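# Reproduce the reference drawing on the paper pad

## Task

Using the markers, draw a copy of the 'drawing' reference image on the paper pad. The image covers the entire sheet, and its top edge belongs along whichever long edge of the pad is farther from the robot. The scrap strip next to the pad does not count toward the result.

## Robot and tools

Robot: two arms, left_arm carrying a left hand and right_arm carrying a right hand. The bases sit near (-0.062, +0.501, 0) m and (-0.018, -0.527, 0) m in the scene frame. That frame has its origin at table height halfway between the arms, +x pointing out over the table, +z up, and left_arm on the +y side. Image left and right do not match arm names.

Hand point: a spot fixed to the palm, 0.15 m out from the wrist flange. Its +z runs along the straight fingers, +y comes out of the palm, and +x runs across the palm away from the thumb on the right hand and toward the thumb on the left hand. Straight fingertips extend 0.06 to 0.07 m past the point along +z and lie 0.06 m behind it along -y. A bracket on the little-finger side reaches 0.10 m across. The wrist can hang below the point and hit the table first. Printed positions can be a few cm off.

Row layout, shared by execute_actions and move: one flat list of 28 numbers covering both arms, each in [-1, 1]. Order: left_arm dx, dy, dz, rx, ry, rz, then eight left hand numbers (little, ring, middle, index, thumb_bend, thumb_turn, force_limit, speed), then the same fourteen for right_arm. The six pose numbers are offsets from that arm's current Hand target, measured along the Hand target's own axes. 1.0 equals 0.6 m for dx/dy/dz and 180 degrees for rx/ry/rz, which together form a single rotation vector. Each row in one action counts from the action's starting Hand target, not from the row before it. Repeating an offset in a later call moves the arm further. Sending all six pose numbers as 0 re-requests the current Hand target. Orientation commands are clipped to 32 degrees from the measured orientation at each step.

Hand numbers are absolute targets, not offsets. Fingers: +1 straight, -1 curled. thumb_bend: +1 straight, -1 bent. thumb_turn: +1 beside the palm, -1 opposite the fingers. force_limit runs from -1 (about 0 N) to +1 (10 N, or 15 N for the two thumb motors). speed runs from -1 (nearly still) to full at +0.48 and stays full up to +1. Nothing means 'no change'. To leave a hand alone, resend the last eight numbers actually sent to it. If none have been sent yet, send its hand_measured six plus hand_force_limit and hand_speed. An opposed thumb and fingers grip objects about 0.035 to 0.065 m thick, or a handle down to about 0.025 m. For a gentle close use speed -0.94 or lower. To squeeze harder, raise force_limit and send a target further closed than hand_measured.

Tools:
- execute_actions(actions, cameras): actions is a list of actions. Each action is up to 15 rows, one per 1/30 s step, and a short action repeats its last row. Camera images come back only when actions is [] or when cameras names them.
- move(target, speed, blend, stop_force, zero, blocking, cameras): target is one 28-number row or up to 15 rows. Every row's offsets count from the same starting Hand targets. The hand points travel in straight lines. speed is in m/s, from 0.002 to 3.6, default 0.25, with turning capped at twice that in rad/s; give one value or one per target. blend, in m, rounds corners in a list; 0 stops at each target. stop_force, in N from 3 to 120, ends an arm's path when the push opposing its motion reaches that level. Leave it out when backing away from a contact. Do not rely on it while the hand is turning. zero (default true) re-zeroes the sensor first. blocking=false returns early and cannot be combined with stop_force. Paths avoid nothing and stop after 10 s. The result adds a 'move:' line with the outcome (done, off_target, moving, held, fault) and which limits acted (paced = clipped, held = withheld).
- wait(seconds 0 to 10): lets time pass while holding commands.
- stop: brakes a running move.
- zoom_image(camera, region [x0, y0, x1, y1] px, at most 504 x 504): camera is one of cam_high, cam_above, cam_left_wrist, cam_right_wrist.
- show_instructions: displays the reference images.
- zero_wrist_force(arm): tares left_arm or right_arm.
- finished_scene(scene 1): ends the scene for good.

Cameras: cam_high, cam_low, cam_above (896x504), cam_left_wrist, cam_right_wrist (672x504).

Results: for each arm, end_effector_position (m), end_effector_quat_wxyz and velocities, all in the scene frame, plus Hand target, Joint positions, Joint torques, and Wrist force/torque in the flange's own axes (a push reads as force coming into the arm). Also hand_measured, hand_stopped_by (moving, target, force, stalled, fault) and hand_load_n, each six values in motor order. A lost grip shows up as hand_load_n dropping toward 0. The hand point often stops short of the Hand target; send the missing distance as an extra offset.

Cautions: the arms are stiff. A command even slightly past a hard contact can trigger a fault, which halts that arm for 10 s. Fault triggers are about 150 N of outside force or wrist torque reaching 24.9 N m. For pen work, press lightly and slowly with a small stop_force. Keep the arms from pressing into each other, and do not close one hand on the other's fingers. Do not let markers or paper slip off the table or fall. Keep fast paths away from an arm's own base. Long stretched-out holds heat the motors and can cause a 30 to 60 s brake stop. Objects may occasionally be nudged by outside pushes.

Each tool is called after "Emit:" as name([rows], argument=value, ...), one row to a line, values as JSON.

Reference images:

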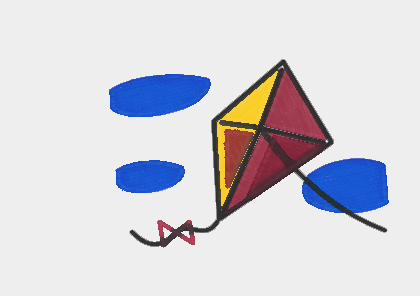

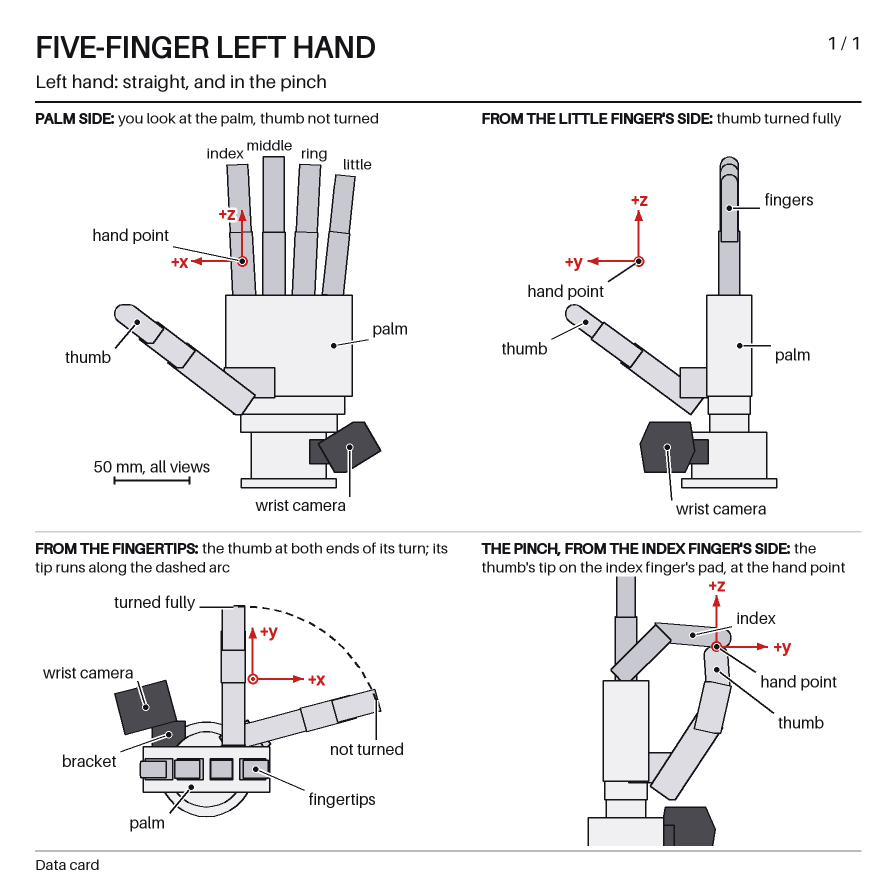

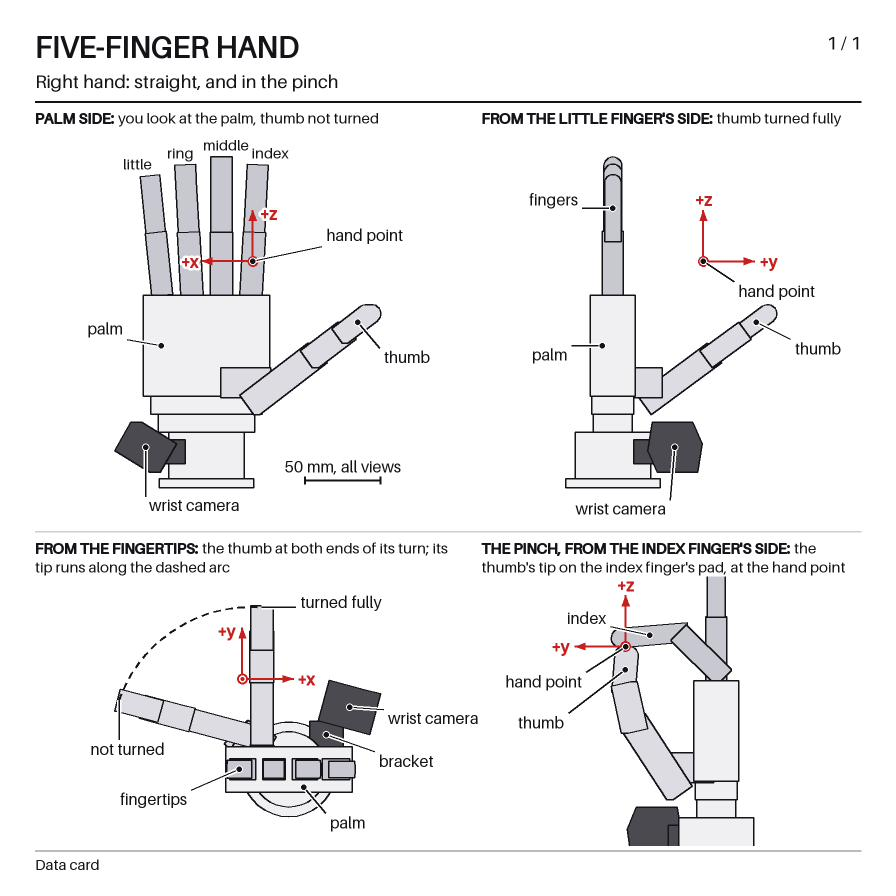

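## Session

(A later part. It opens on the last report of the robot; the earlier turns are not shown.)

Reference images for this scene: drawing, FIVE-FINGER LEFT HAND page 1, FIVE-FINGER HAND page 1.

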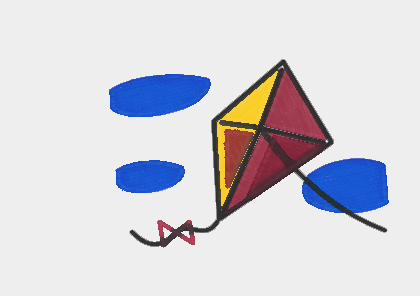

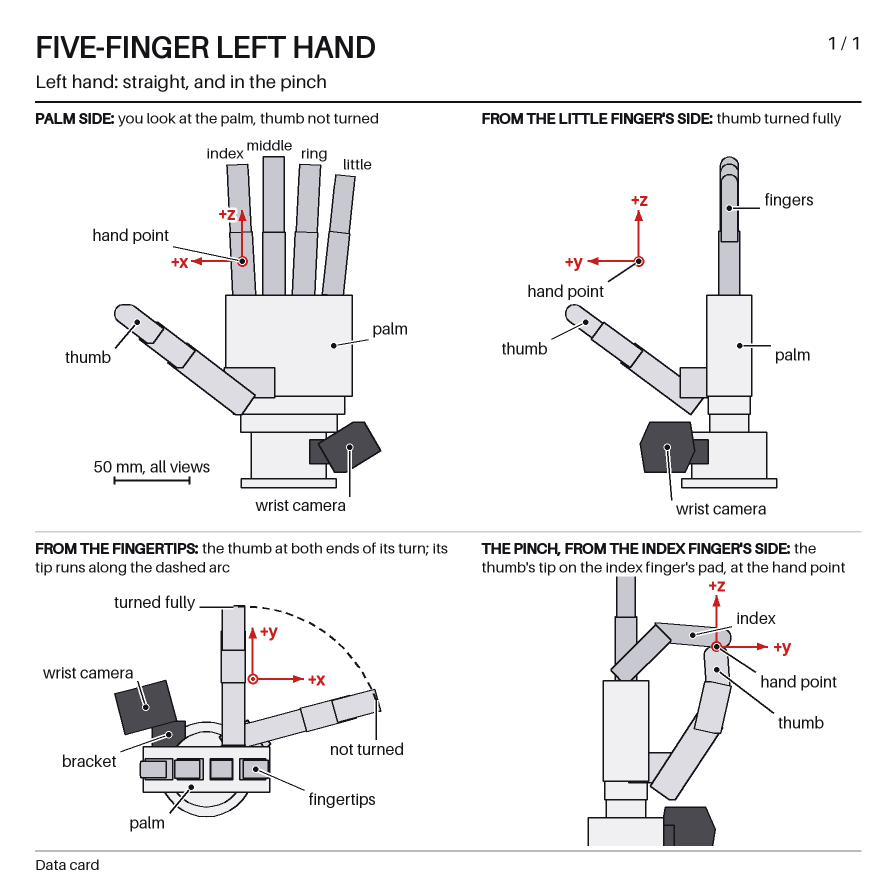

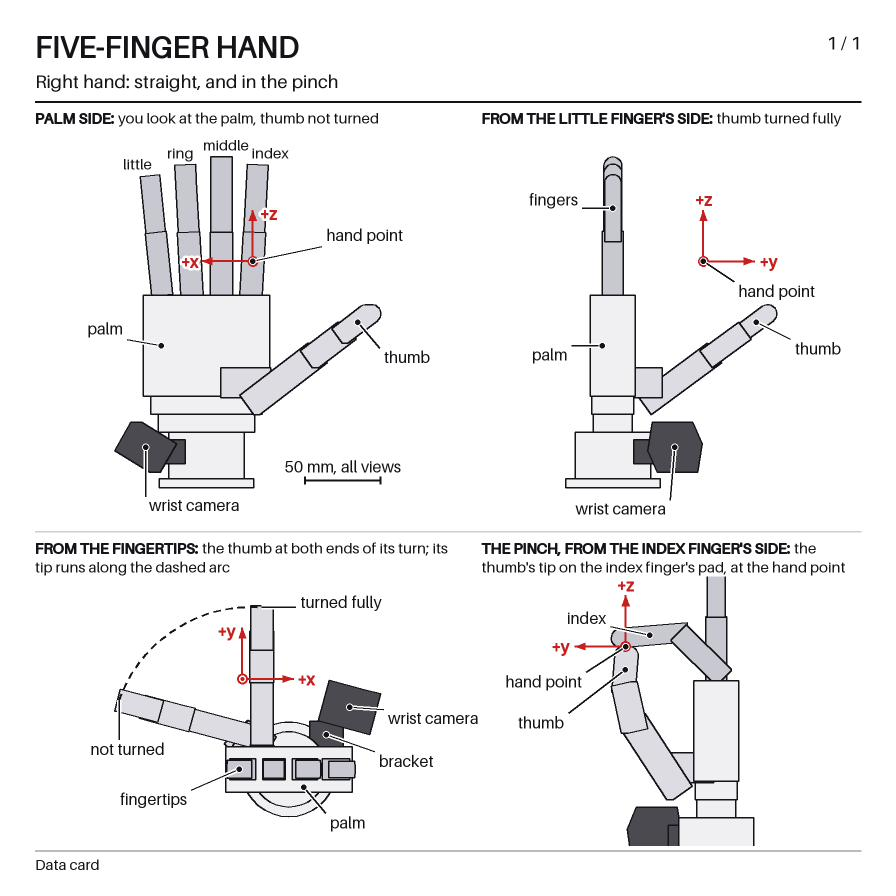

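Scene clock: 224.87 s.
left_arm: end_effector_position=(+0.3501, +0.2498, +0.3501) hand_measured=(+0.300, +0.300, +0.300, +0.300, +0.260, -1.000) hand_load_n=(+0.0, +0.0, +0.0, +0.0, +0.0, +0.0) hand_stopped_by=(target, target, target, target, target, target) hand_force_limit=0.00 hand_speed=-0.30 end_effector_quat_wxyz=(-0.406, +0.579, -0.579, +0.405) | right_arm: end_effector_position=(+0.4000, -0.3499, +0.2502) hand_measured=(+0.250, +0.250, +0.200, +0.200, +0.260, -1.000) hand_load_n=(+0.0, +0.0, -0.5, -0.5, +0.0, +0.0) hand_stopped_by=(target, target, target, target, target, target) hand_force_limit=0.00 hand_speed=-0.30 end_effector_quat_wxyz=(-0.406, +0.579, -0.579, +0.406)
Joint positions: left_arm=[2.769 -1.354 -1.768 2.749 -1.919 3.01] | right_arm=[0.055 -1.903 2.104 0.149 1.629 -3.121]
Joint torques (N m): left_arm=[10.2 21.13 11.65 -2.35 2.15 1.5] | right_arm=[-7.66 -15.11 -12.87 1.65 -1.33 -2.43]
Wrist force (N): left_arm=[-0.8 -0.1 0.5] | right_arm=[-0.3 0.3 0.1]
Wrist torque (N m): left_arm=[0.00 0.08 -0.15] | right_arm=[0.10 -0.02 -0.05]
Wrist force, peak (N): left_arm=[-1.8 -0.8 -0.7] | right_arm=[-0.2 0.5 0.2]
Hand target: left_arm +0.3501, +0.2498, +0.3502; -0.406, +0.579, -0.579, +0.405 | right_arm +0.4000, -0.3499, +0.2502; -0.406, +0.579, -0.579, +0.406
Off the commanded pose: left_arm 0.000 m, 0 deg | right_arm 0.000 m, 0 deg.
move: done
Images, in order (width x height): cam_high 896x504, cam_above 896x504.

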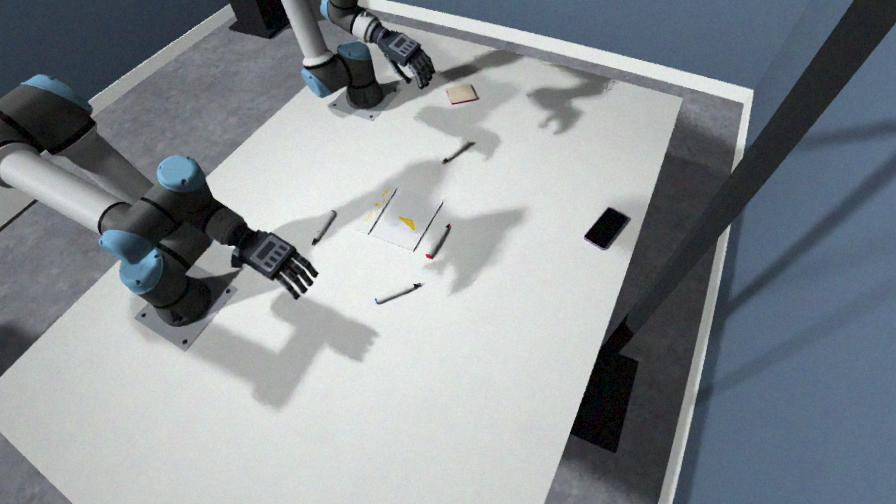

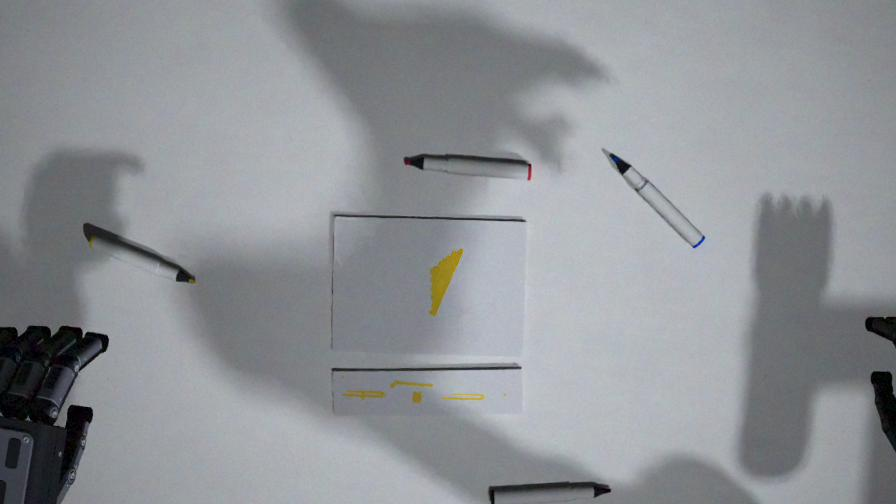

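Emit:
move(target=[0, 0, 0, 0, 0, 0, 0.3, 0.3, 0.3, 0.3, 0.26, -1, 0, -0.3, -0.63, 0.1227, 0.2965, 0, 0, 0, 0.25, 0.25, 0.2, 0.2, 0.26, -1, 0, -0.3], speed=0.3, cameras=["cam_above", "cam_low", "cam_right_wrist"])

Emit:
zoom_image(camera="cam_above", region=[360, 60, 600, 260])

Scene clock: 228.20 s.
left_arm: end_effector_position=(+0.3501, +0.2498, +0.3502) hand_measured=(+0.300, +0.300, +0.300, +0.300, +0.260, -1.000) hand_load_n=(+0.0, +0.0, +0.0, +0.0, +0.0, +0.0) hand_stopped_by=(target, target, target, target, target, target) hand_force_limit=0.00 hand_speed=-0.30 end_effector_quat_wxyz=(-0.406, +0.579, -0.579, +0.405) | right_arm: end_effector_position=(+0.5420, +0.0280, +0.1201) hand_measured=(+0.250, +0.250, +0.200, +0.200, +0.260, -1.000) hand_load_n=(+0.0, +0.0, +0.0, +0.0, +0.0, +0.0) hand_stopped_by=(target, target, target, target, target, target) hand_force_limit=0.00 hand_speed=-0.30 end_effector_quat_wxyz=(-0.406, +0.579, -0.579, +0.406)
Joint positions: left_arm=[2.769 -1.354 -1.768 2.749 -1.919 3.01] | right_arm=[0.767 -0.83 1.155 0.146 2.288 -2.819]
Joint torques (N m): left_arm=[11.45 20.79 11.7 -2.49 2.04 1.42] | right_arm=[8.07 -44.08 -30.01 2.81 1.28 1.87]
Wrist force (N): left_arm=[-1.0 -0.2 0.4] | right_arm=[-0.5 0.3 0.0]
Wrist torque (N m): left_arm=[-0.02 0.11 -0.16] | right_arm=[0.09 0.02 -0.10]
Wrist force, peak (N): left_arm=[-1.1 -0.5 0.6] | right_arm=[-1.6 0.6 0.6]
Hand target: left_arm +0.3501, +0.2498, +0.3502; -0.406, +0.579, -0.579, +0.405 | right_arm +0.5420, +0.0280, +0.1201; -0.406, +0.579, -0.579, +0.406
Off the commanded pose: left_arm 0.000 m, 0 deg | right_arm 0.000 m, 0 deg.
move: done
Images, in order (width x height): cam_low 896x504, cam_above 896x504, cam_right_wrist 672x504.

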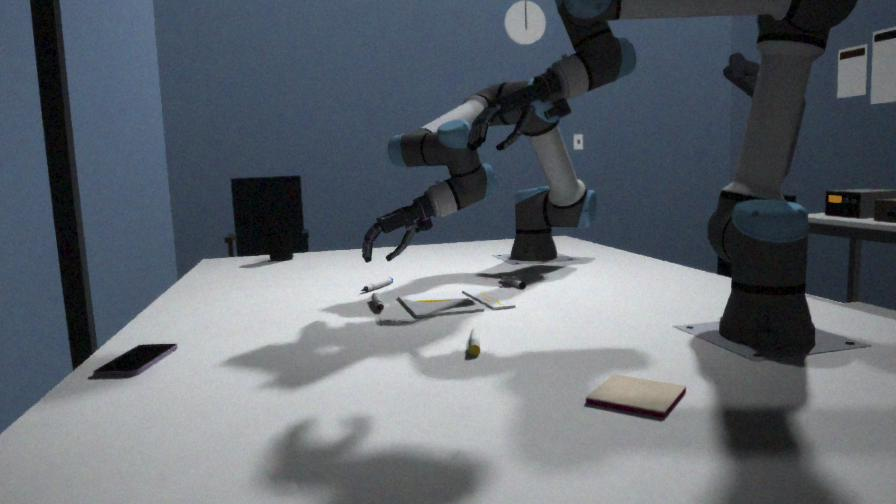

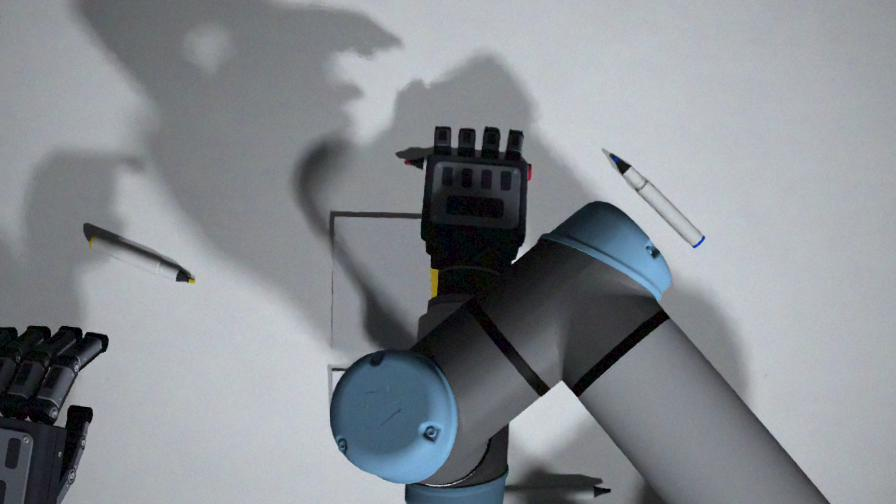

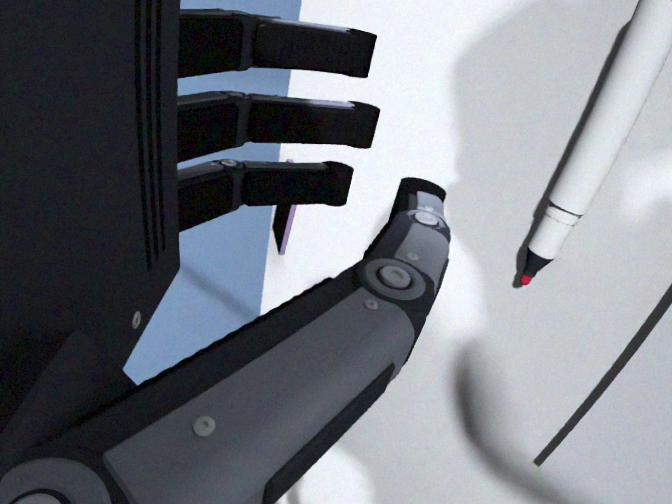

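Scaled by 2.100 from the camera's 896x504 image, which has a finer 1280x720 frame.

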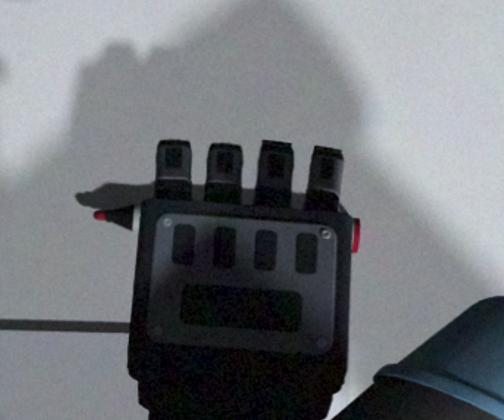

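Emit:
move(target=[0, 0, 0, 0, 0, 0, 0.3, 0.3, 0.3, 0.3, 0.26, -1, 0, -0.3, 0, 0.1253, 0.0456, 0, 0, 0, 0.25, 0.25, 0.2, 0.2, 0.26, -1, 0, -0.3], speed=0.15, cameras=["cam_above", "cam_low", "cam_right_wrist"])

Emit:
zoom_image(camera="cam_above", region=[380, 100, 580, 240])

Emit:
zoom_image(camera="cam_low", region=[320, 230, 460, 350])

Scene clock: 230.47 s.
left_arm: end_effector_position=(+0.3501, +0.2498, +0.3502) hand_measured=(+0.300, +0.300, +0.300, +0.300, +0.260, -1.000) hand_load_n=(+0.0, +0.0, +0.0, +0.0, +0.0, +0.0) hand_stopped_by=(target, target, target, target, target, target) hand_force_limit=0.00 hand_speed=-0.30 end_effector_quat_wxyz=(-0.406, +0.579, -0.579, +0.405) | right_arm: end_effector_position=(+0.5420, +0.0280, +0.0401) hand_measured=(+0.250, +0.250, +0.200, +0.200, +0.260, -1.000) hand_load_n=(+0.0, +0.0, +0.0, +0.0, +0.0, +0.0) hand_stopped_by=(target, target, target, target, target, target) hand_force_limit=0.00 hand_speed=-0.30 end_effector_quat_wxyz=(-0.406, +0.579, -0.579, +0.406)
Joint positions: left_arm=[2.769 -1.354 -1.768 2.749 -1.919 3.01] | right_arm=[0.767 -0.751 1.232 -0.01 2.288 -2.819]
Joint torques (N m): left_arm=[11.26 20.41 11.97 -2.43 2.06 1.4] | right_arm=[-3.68 -46.9 -9.53 -2.59 -1.02 -2.44]
Wrist force (N): left_arm=[-0.9 -0.2 0.5] | right_arm=[-0.1 0.3 -0.3]
Wrist torque (N m): left_arm=[-0.02 0.10 -0.15] | right_arm=[0.10 -0.03 -0.01]
Wrist force, peak (N): left_arm=[-1.1 -0.6 0.6] | right_arm=[-0.2 1.2 0.1]
Hand target: left_arm +0.3501, +0.2498, +0.3502; -0.406, +0.579, -0.579, +0.405 | right_arm +0.5420, +0.0280, +0.0401; -0.406, +0.579, -0.579, +0.406
Off the commanded pose: left_arm 0.000 m, 0 deg | right_arm 0.000 m, 0 deg.
move: done
Images, in order (width x height): cam_low 896x504, cam_above 896x504, cam_right_wrist 672x504.

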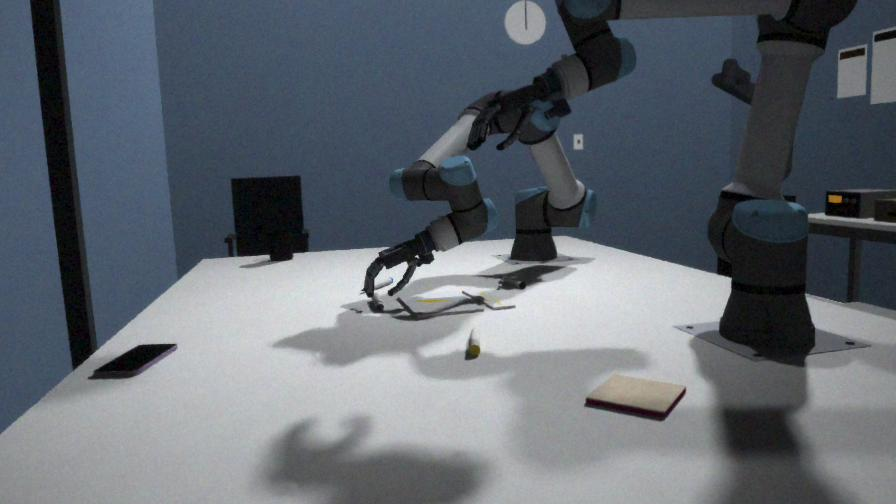

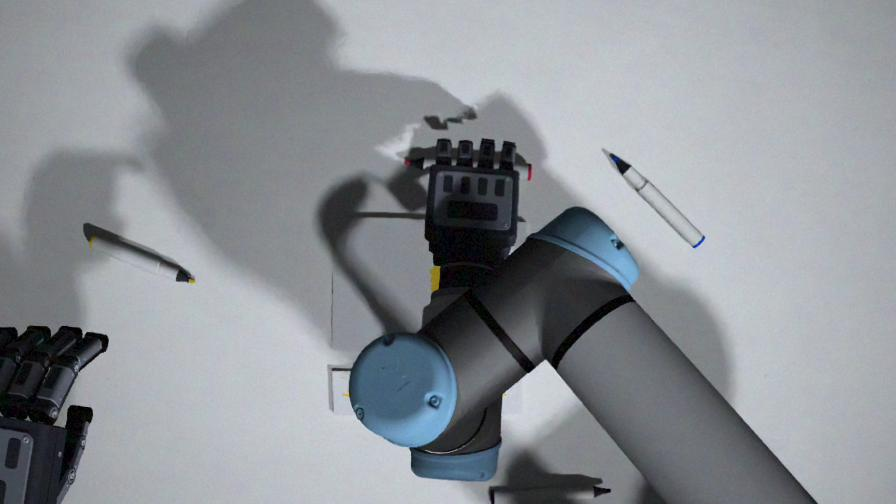

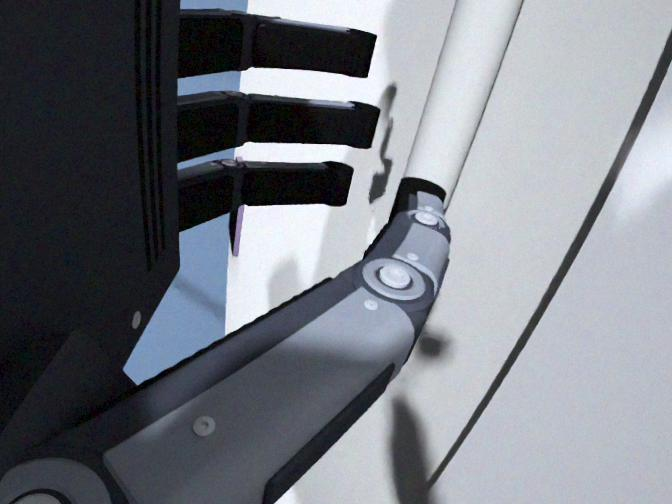

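Scaled by 2.520 from the camera's 896x504 image, which has a finer 1280x720 frame.

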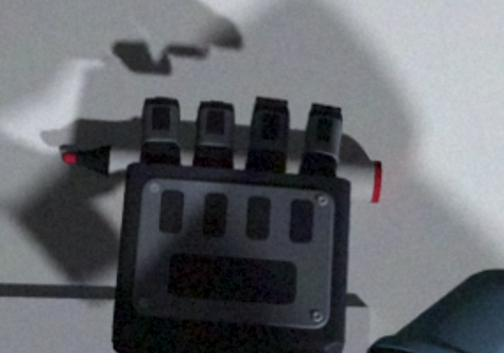

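Scaled by 3.600 from the camera's 896x504 image, which has a finer 1280x720 frame.

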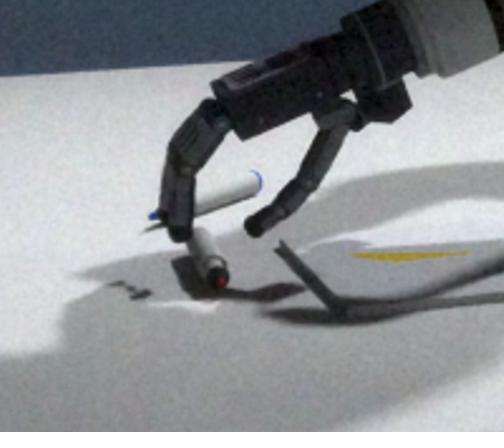

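Emit:
move([
  [0, 0, 0, 0, 0, 0, 0.3, 0.3, 0.3, 0.3, 0.26, -1, 0, -0.3, 0.0133, 0, 0, 0, 0, 0, 0.25, 0.25, 0.2, 0.2, 0.26, -1, 0, -0.3],
  [0, 0, 0, 0, 0, 0, 0.3, 0.3, 0.3, 0.3, 0.26, -1, 0, -0.3, 0.0133, 0.0344, 0.0125, 0, 0, 0, 0.25, 0.25, 0.2, 0.2, 0.26, -1, 0, -0.3],
], speed=[0.1, 0.02], stop_force=3, cameras=["cam_above", "cam_low", "cam_right_wrist"])

Emit:
zoom_image(camera="cam_low", region=[320, 230, 460, 350])

Scene clock: 240.73 s.
left_arm: end_effector_position=(+0.3501, +0.2498, +0.3502) hand_measured=(+0.300, +0.300, +0.300, +0.300, +0.260, -1.000) hand_load_n=(+0.0, +0.0, +0.0, +0.0, +0.0, +0.0) hand_stopped_by=(target, target, target, target, target, target) hand_force_limit=0.00 hand_speed=-0.30 end_effector_quat_wxyz=(-0.406, +0.579, -0.579, +0.405) | right_arm: end_effector_position=(+0.5420, +0.0200, +0.0181) hand_measured=(+0.250, +0.250, +0.200, +0.200, +0.260, -1.000) hand_load_n=(+0.0, +0.0, +0.0, +0.0, +0.0, +0.0) hand_stopped_by=(target, target, target, target, target, target) hand_force_limit=0.00 hand_speed=-0.30 end_effector_quat_wxyz=(-0.406, +0.579, -0.579, +0.406)
Joint positions: left_arm=[2.769 -1.354 -1.768 2.749 -1.919 3.01] | right_arm=[0.757 -0.74 1.275 -0.068 2.28 -2.825]
Joint torques (N m): left_arm=[11.03 20.25 12.28 -2.44 2.01 1.37] | right_arm=[-8 -45.5 -9.33 -2.69 -1.25 -2.47]
Wrist force (N): left_arm=[-1.0 -0.2 0.6] | right_arm=[-0.2 0.3 -0.2]
Wrist torque (N m): left_arm=[-0.02 0.10 -0.15] | right_arm=[0.09 -0.02 0.05]
Wrist force, peak (N): left_arm=[-1.1 -0.4 0.8] | right_arm=[-0.8 0.1 -0.4]
Hand target: left_arm +0.3501, +0.2498, +0.3502; -0.406, +0.579, -0.579, +0.405 | right_arm +0.5420, +0.0200, +0.0181; -0.406, +0.579, -0.579, +0.406
Off the commanded pose: left_arm 0.000 m, 0 deg | right_arm 0.000 m, 0 deg.
move: done
Images, in order (width x height): cam_low 896x504, cam_above 896x504, cam_right_wrist 672x504.

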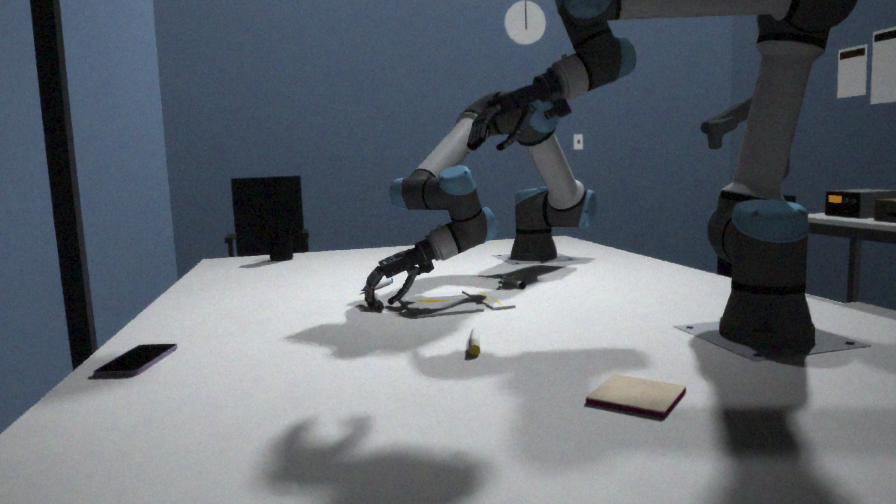

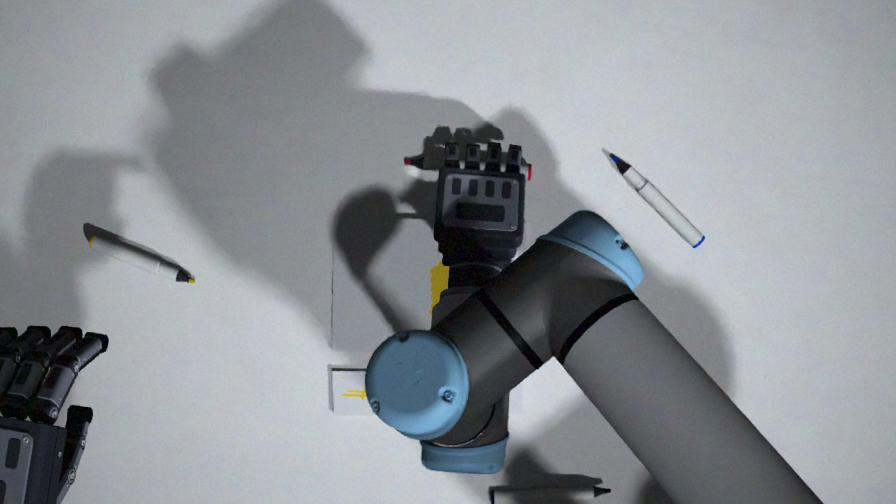

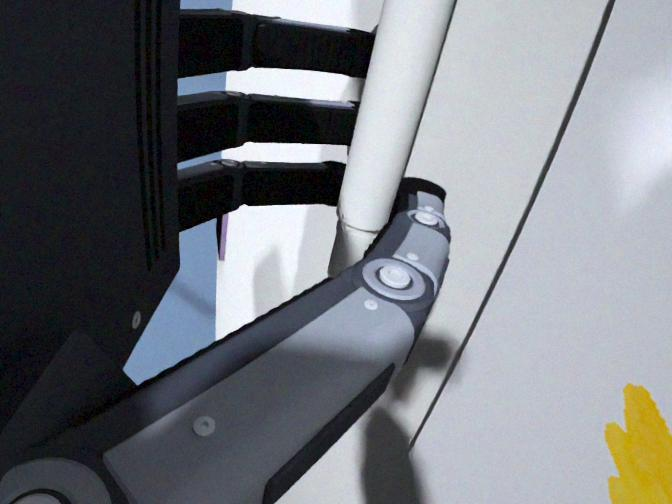

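Scaled by 3.600 from the camera's 896x504 image, which has a finer 1280x720 frame.

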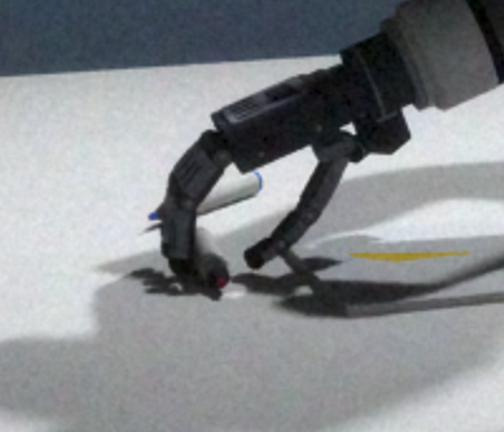

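Emit:
move(target=[0, 0, 0, 0, 0, 0, 0.3, 0.3, 0.3, 0.3, 0.26, -1, 0, -0.3, 0, 0, 0, 0, 0, 0, -0.1, -0.1, 0.45, -0.3, 0.26, -1, -0.4, -0.85], cameras=["cam_above", "cam_right_wrist"])

Emit:
zoom_image(camera="cam_above", region=[380, 100, 580, 240])

Scene clock: 242.10 s.
left_arm: end_effector_position=(+0.3501, +0.2498, +0.3502) hand_measured=(+0.300, +0.300, +0.300, +0.300, +0.260, -1.000) hand_load_n=(-0.5, +0.0, -0.5, +0.0, +0.0, +0.0) hand_stopped_by=(target, target, target, target, target, target) hand_force_limit=0.00 hand_speed=-0.30 end_effector_quat_wxyz=(-0.406, +0.579, -0.579, +0.405) | right_arm: end_effector_position=(+0.5420, +0.0200, +0.0181) hand_measured=(-0.100, -0.054, +0.450, -0.060, +0.262, -1.000) hand_load_n=(+0.0, +3.5, +0.0, +7.5, +5.0, +0.5) hand_stopped_by=(target, force, target, force, target, target) hand_force_limit=-0.40 hand_speed=-0.85 end_effector_quat_wxyz=(-0.406, +0.579, -0.579, +0.406)
Joint positions: left_arm=[2.769 -1.354 -1.768 2.749 -1.919 3.01] | right_arm=[0.757 -0.74 1.275 -0.068 2.28 -2.825]
Joint torques (N m): left_arm=[11.26 20.12 12.95 -2.37 2.04 1.24] | right_arm=[-7.21 -45.03 -9.03 -1.39 -0.94 -2.55]
Wrist force (N): left_arm=[-1.1 -0.5 0.4] | right_arm=[0.7 -5.8 -2.6]
Wrist torque (N m): left_arm=[-0.05 0.12 -0.15] | right_arm=[-0.01 -0.03 0.00]
Wrist force, peak (N): left_arm=[-1.3 -0.3 0.5] | right_arm=[0.6 -6.3 -2.5]
Hand target: left_arm +0.3501, +0.2498, +0.3502; -0.406, +0.579, -0.579, +0.405 | right_arm +0.5420, +0.0200, +0.0181; -0.406, +0.579, -0.579, +0.406
Off the commanded pose: left_arm 0.000 m, 0 deg | right_arm 0.000 m, 0 deg.
move: done
Images, in order (width x height): cam_above 896x504, cam_right_wrist 672x504.

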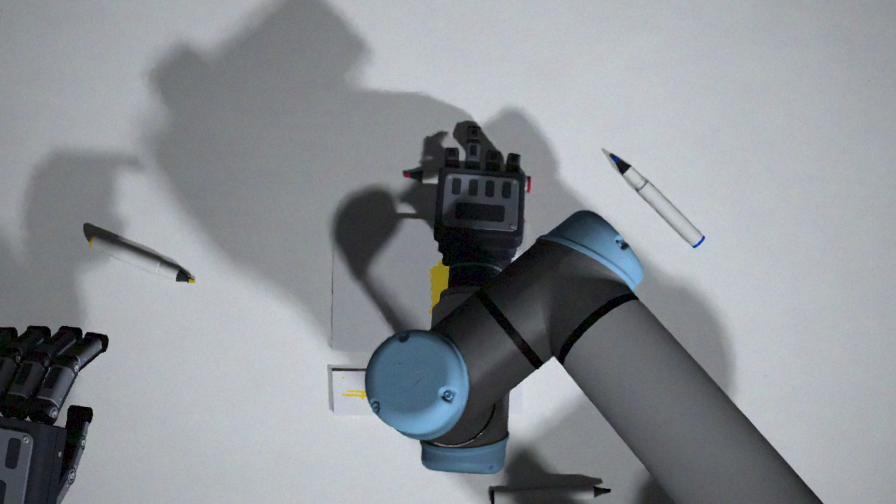

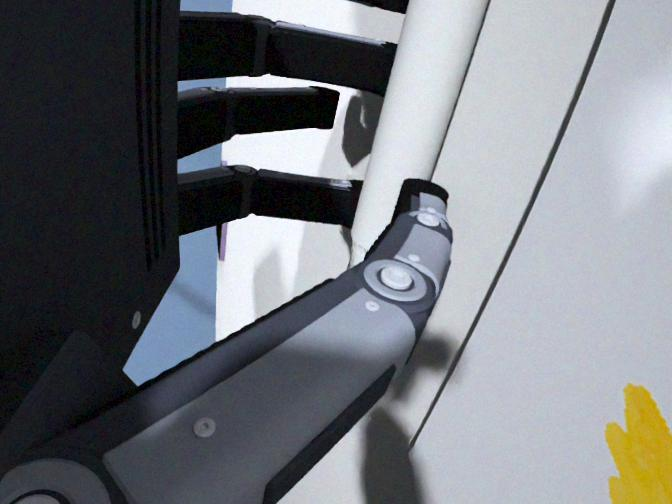

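Scaled by 2.520 from the camera's 896x504 image, which has a finer 1280x720 frame.

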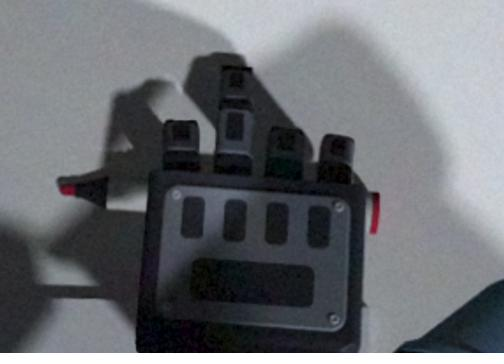

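Emit:
move([
  [0, 0, 0, 0, 0, 0, 0.3, 0.3, 0.3, 0.3, 0.26, -1, 0, -0.3, 0, -0.047, -0.0171, 0, 0, 0, -0.1, -0.1, 0.45, -0.3, 0.26, -1, -0.4, -0.85],
  [0, 0, 0, 0, 0, 0, 0.3, 0.3, 0.3, 0.3, 0.26, -1, 0, -0.3, 0, -0.047, -0.0171, 0, 0, 0, -0.1, -0.1, -0.35, -0.3, 0.26, -1, 0.5, -0.92],
], speed=0.04, cameras=["cam_above", "cam_right_wrist"])

Emit:
zoom_image(camera="cam_above", region=[380, 100, 580, 240])

Scene clock: 246.10 s.
left_arm: end_effector_position=(+0.3501, +0.2498, +0.3502) hand_measured=(+0.300, +0.300, +0.300, +0.300, +0.260, -1.000) hand_load_n=(+0.0, +0.0, +0.0, +0.0, +0.0, +0.0) hand_stopped_by=(target, target, target, target, target, target) hand_force_limit=0.00 hand_speed=-0.30 end_effector_quat_wxyz=(-0.406, +0.579, -0.579, +0.405) | right_arm: end_effector_position=(+0.5420, +0.0200, +0.0481) hand_measured=(-0.100, -0.054, -0.056, -0.060, +0.262, -1.000) hand_load_n=(+0.0, +0.5, +8.0, +4.5, +8.5, +1.0) hand_stopped_by=(target, force, force, force, target, target) hand_force_limit=0.50 hand_speed=-0.92 end_effector_quat_wxyz=(-0.406, +0.579, -0.579, +0.406)
Joint positions: left_arm=[2.769 -1.354 -1.768 2.749 -1.919 3.01] | right_arm=[0.757 -0.776 1.256 -0.012 2.28 -2.825]
Joint torques (N m): left_arm=[10.73 20.51 12.41 -2.34 1.95 1.19] | right_arm=[5.9 -59.49 -29.52 2.74 0.49 1.02]
Wrist force (N): left_arm=[-0.7 -0.6 0.5] | right_arm=[-0.1 0.6 -0.1]
Wrist torque (N m): left_arm=[-0.09 0.06 -0.12] | right_arm=[0.13 -0.04 0.06]
Wrist force, peak (N): left_arm=[-1.0 -0.5 0.6] | right_arm=[0.8 -6.3 -2.6]
Hand target: left_arm +0.3501, +0.2498, +0.3502; -0.406, +0.579, -0.579, +0.405 | right_arm +0.5420, +0.0200, +0.0481; -0.406, +0.579, -0.579, +0.406
Off the commanded pose: left_arm 0.000 m, 0 deg | right_arm 0.000 m, 0 deg.
move: done
Images, in order (width x height): cam_above 896x504, cam_right_wrist 672x504.

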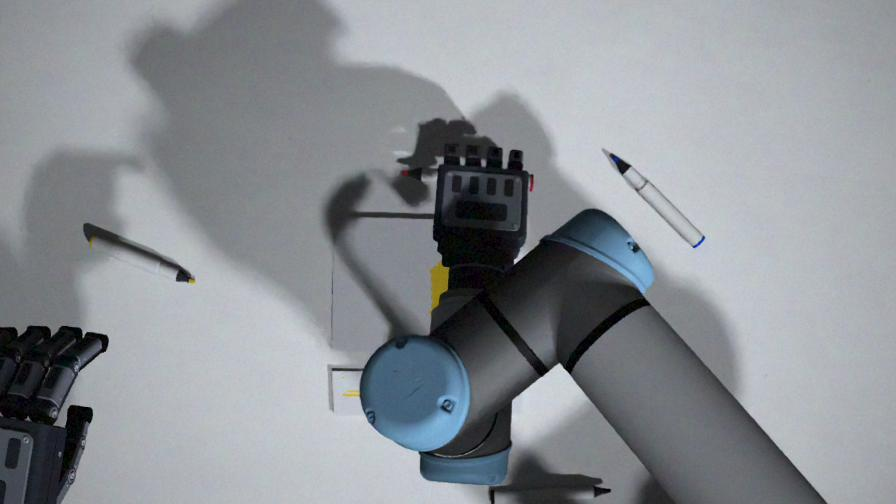

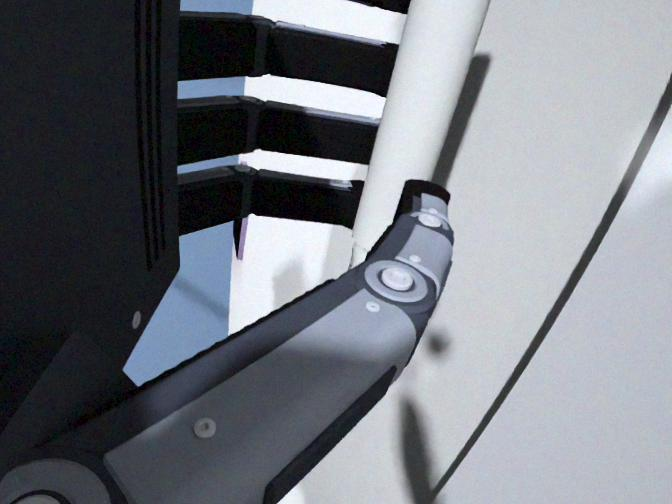

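Scaled by 2.520 from the camera's 896x504 image, which has a finer 1280x720 frame.

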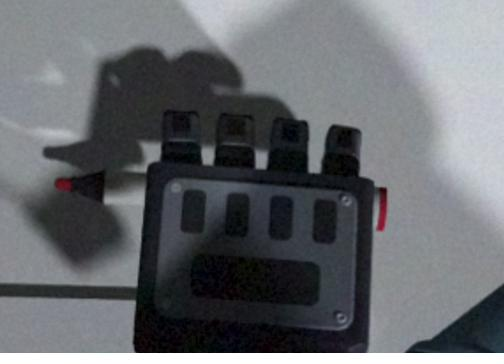

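Emit:
move(target=[0, 0, 0, 0, 0, 0, 0.3, 0.3, 0.3, 0.3, 0.26, -1, 0, -0.3, 0, 0, 0, 0, 0, 0, -0.1, -0.1, -0.35, -0.35, 0.26, -1, 0.6, -0.92])

Emit:
move(target=[0, 0, 0, 0, 0, 0, 0.3, 0.3, 0.3, 0.3, 0.26, -1, 0, -0.3, 0, 0, 0, 0, 0, 0, -0.1, -0.1, -0.4, -0.35, 0.26, -1, 0.65, -0.92])

Scene clock: 246.90 s.
left_arm: end_effector_position=(+0.3501, +0.2498, +0.3502) hand_measured=(+0.300, +0.300, +0.300, +0.300, +0.260, -1.000) hand_load_n=(+0.0, +0.0, +0.0, +0.0, +0.0, +0.0) hand_stopped_by=(target, target, target, target, target, target) hand_force_limit=0.00 hand_speed=-0.30 end_effector_quat_wxyz=(-0.406, +0.579, -0.579, +0.405) | right_arm: end_effector_position=(+0.5420, +0.0200, +0.0481) hand_measured=(-0.100, -0.054, -0.056, -0.074, +0.264, -1.000) hand_load_n=(+0.5, +1.0, +6.5, +8.5, +11.0, +0.0) hand_stopped_by=(target, force, force, force, target, target) hand_force_limit=0.60 hand_speed=-0.92 end_effector_quat_wxyz=(-0.406, +0.579, -0.579, +0.406)
Joint positions: left_arm=[2.769 -1.354 -1.768 2.749 -1.919 3.01] | right_arm=[0.757 -0.776 1.256 -0.012 2.28 -2.825]
Joint torques (N m): left_arm=[10.85 20.23 12.12 -2.31 2.04 1.16] | right_arm=[5.76 -58.95 -29.41 2.57 0.57 0.72]
Wrist force (N): left_arm=[-0.7 -0.4 0.3] | right_arm=[0.0 0.4 -0.1]
Wrist torque (N m): left_arm=[-0.04 0.06 -0.14] | right_arm=[0.11 -0.05 0.06]
Wrist force, peak (N): left_arm=[-1.0 -0.3 0.7] | right_arm=[-0.3 0.4 -0.2]
Hand target: left_arm +0.3501, +0.2498, +0.3502; -0.406, +0.579, -0.579, +0.405 | right_arm +0.5420, +0.0200, +0.0481; -0.406, +0.579, -0.579, +0.406
Off the commanded pose: left_arm 0.000 m, 0 deg | right_arm 0.000 m, 0 deg.
move: done

Scene clock: 247.40 s.
left_arm: end_effector_position=(+0.3501, +0.2498, +0.3502) hand_measured=(+0.300, +0.300, +0.300, +0.300, +0.260, -1.000) hand_load_n=(+0.0, +0.0, +0.0, +0.0, +0.0, +0.0) hand_stopped_by=(target, target, target, target, target, target) hand_force_limit=0.00 hand_speed=-0.30 end_effector_quat_wxyz=(-0.406, +0.579, -0.579, +0.405) | right_arm: end_effector_position=(+0.5420, +0.0200, +0.0481) hand_measured=(-0.100, -0.054, -0.060, -0.074, +0.264, -1.000) hand_load_n=(+0.0, +0.0, +9.0, +7.5, +11.5, +0.0) hand_stopped_by=(target, force, force, force, target, target) hand_force_limit=0.65 hand_speed=-0.92 end_effector_quat_wxyz=(-0.406, +0.579, -0.579, +0.406)
Joint positions: left_arm=[2.769 -1.354 -1.768 2.749 -1.919 3.01] | right_arm=[0.757 -0.776 1.256 -0.012 2.28 -2.825]
Joint torques (N m): left_arm=[11.06 19.99 12.31 -2.27 2 1.2] | right_arm=[6.3 -59.8 -28.85 2.51 0.56 0.82]
Wrist force (N): left_arm=[-0.9 -0.5 0.2] | right_arm=[0.1 0.4 -0.2]
Wrist torque (N m): left_arm=[-0.04 0.09 -0.14] | right_arm=[0.10 -0.06 0.07]
Wrist force, peak (N): left_arm=[-1.1 -0.3 0.2] | right_arm=[-0.3 0.4 0.1]
Hand target: left_arm +0.3501, +0.2498, +0.3502; -0.406, +0.579, -0.579, +0.405 | right_arm +0.5420, +0.0200, +0.0481; -0.406, +0.579, -0.579, +0.406
Off the commanded pose: left_arm 0.000 m, 0 deg | right_arm 0.000 m, 0 deg.
move: done

Emit:
move([
  [0, 0, 0, 0, 0, 0, 0.3, 0.3, 0.3, 0.3, 0.26, -1, 0, -0.3, 0, -0.094, -0.0342, 0, 0, 0, -0.1, -0.1, -0.4, -0.35, 0.26, -1, 0.65, -0.92],
  [0, 0, 0, 0, 0, 0, 0.3, 0.3, 0.3, 0.3, 0.26, -1, 0, -0.3, 0.05, 0.0323, -0.3909, 0.2808, -0.1131, -0.5102, -0.1, -0.1, -0.4, -0.35, 0.26, -1, 0.65, -0.92],
], speed=0.2, blend=[0.02, 0], cameras=["all"])

Emit:
zoom_image(camera="cam_low", region=[400, 180, 580, 320])

Scene clock: 254.93 s.
left_arm: end_effector_position=(+0.3501, +0.2498, +0.3502) hand_measured=(+0.300, +0.300, +0.300, +0.300, +0.260, -1.000) hand_load_n=(+0.0, +0.0, +0.0, +0.0, +0.0, +0.0) hand_stopped_by=(target, target, target, target, target, target) hand_force_limit=0.00 hand_speed=-0.30 end_effector_quat_wxyz=(-0.406, +0.579, -0.579, +0.405) | right_arm: end_effector_position=(+0.3149, -0.0100, +0.1101) hand_measured=(-0.100, -0.054, -0.060, -0.074, +0.264, -1.000) hand_load_n=(+0.0, +0.0, +9.5, +8.0, +11.5, +0.0) hand_stopped_by=(target, force, force, force, target, target) hand_force_limit=0.65 hand_speed=-0.92 end_effector_quat_wxyz=(-0.270, +0.653, +0.271, +0.653)
Joint positions: left_arm=[2.769 -1.354 -1.768 2.749 -1.919 3.01] | right_arm=[0.935 -1.212 2.166 -0.954 1.728 -4.713]
Joint torques (N m): left_arm=[11.05 20.43 12.77 -2.21 1.83 1.07] | right_arm=[-6.97 -37.41 -5.31 1.07 -1.75 -2.52]
Wrist force (N): left_arm=[-0.9 -0.4 0.5] | right_arm=[-2.1 -1.5 -0.3]
Wrist torque (N m): left_arm=[-0.05 0.08 -0.13] | right_arm=[-0.24 0.18 -0.08]
Wrist force, peak (N): left_arm=[-1.1 -0.1 0.8] | right_arm=[-2.3 -1.7 -0.7]
Hand target: left_arm +0.3501, +0.2498, +0.3502; -0.406, +0.579, -0.579, +0.405 | right_arm +0.3150, -0.0100, +0.1101; -0.270, +0.653, +0.271, +0.653
Off the commanded pose: left_arm 0.000 m, 0 deg | right_arm 0.000 m, 0 deg.
move: done

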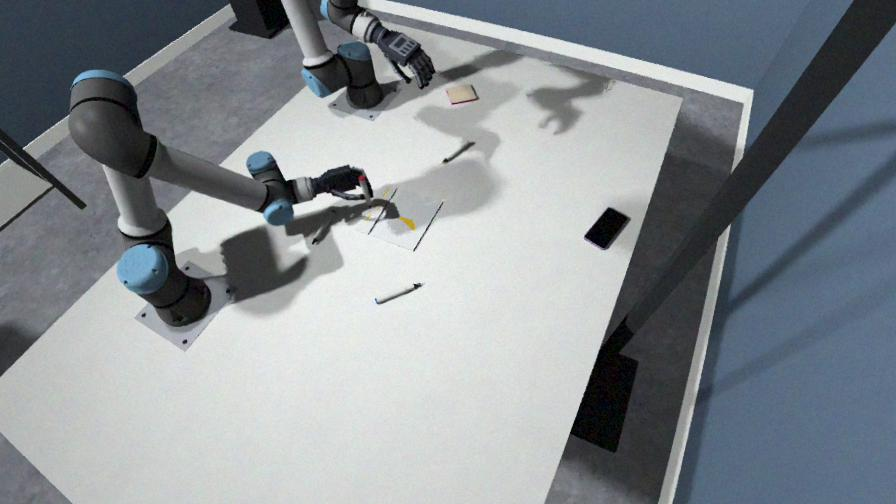

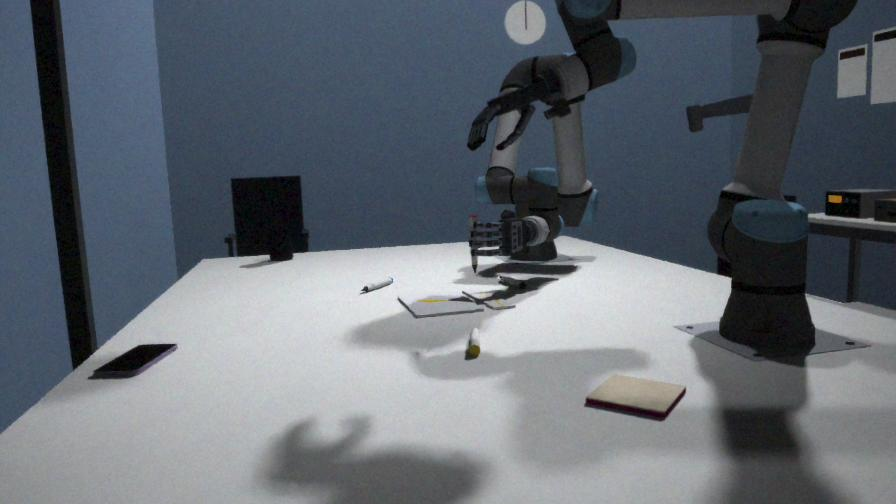

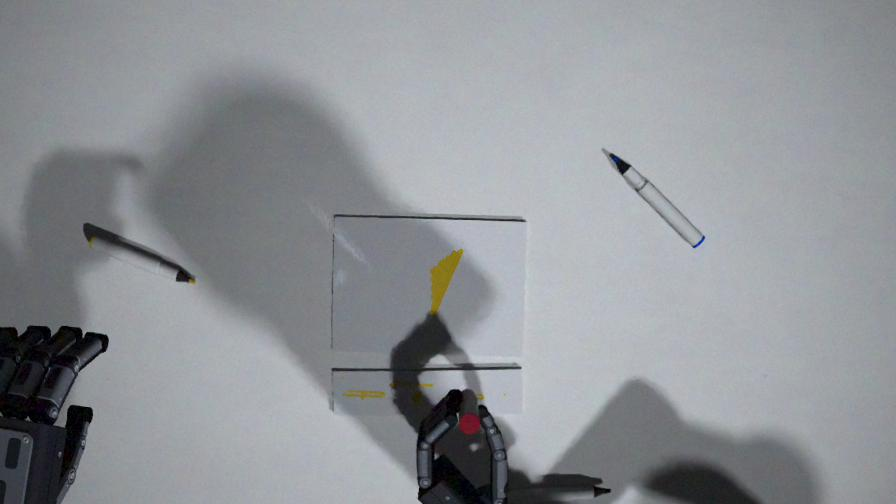

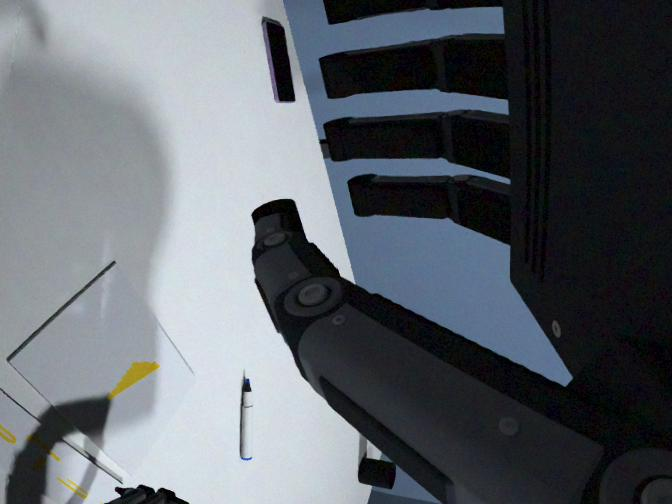

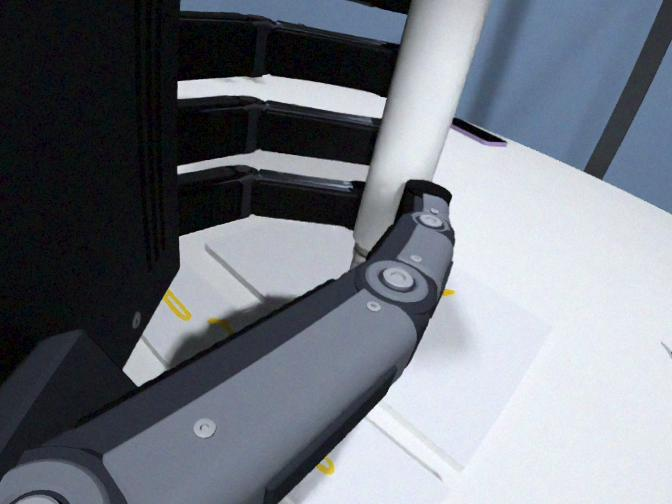

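Scaled by 2.800 from the camera's 896x504 image, which has a finer 1280x720 frame.

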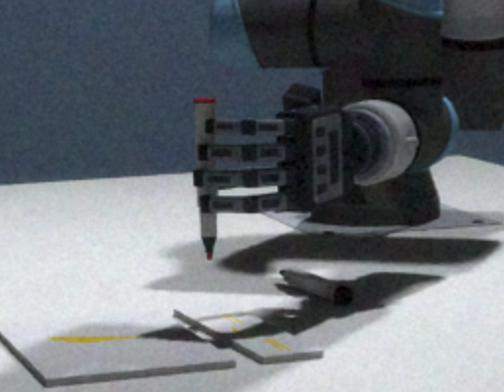

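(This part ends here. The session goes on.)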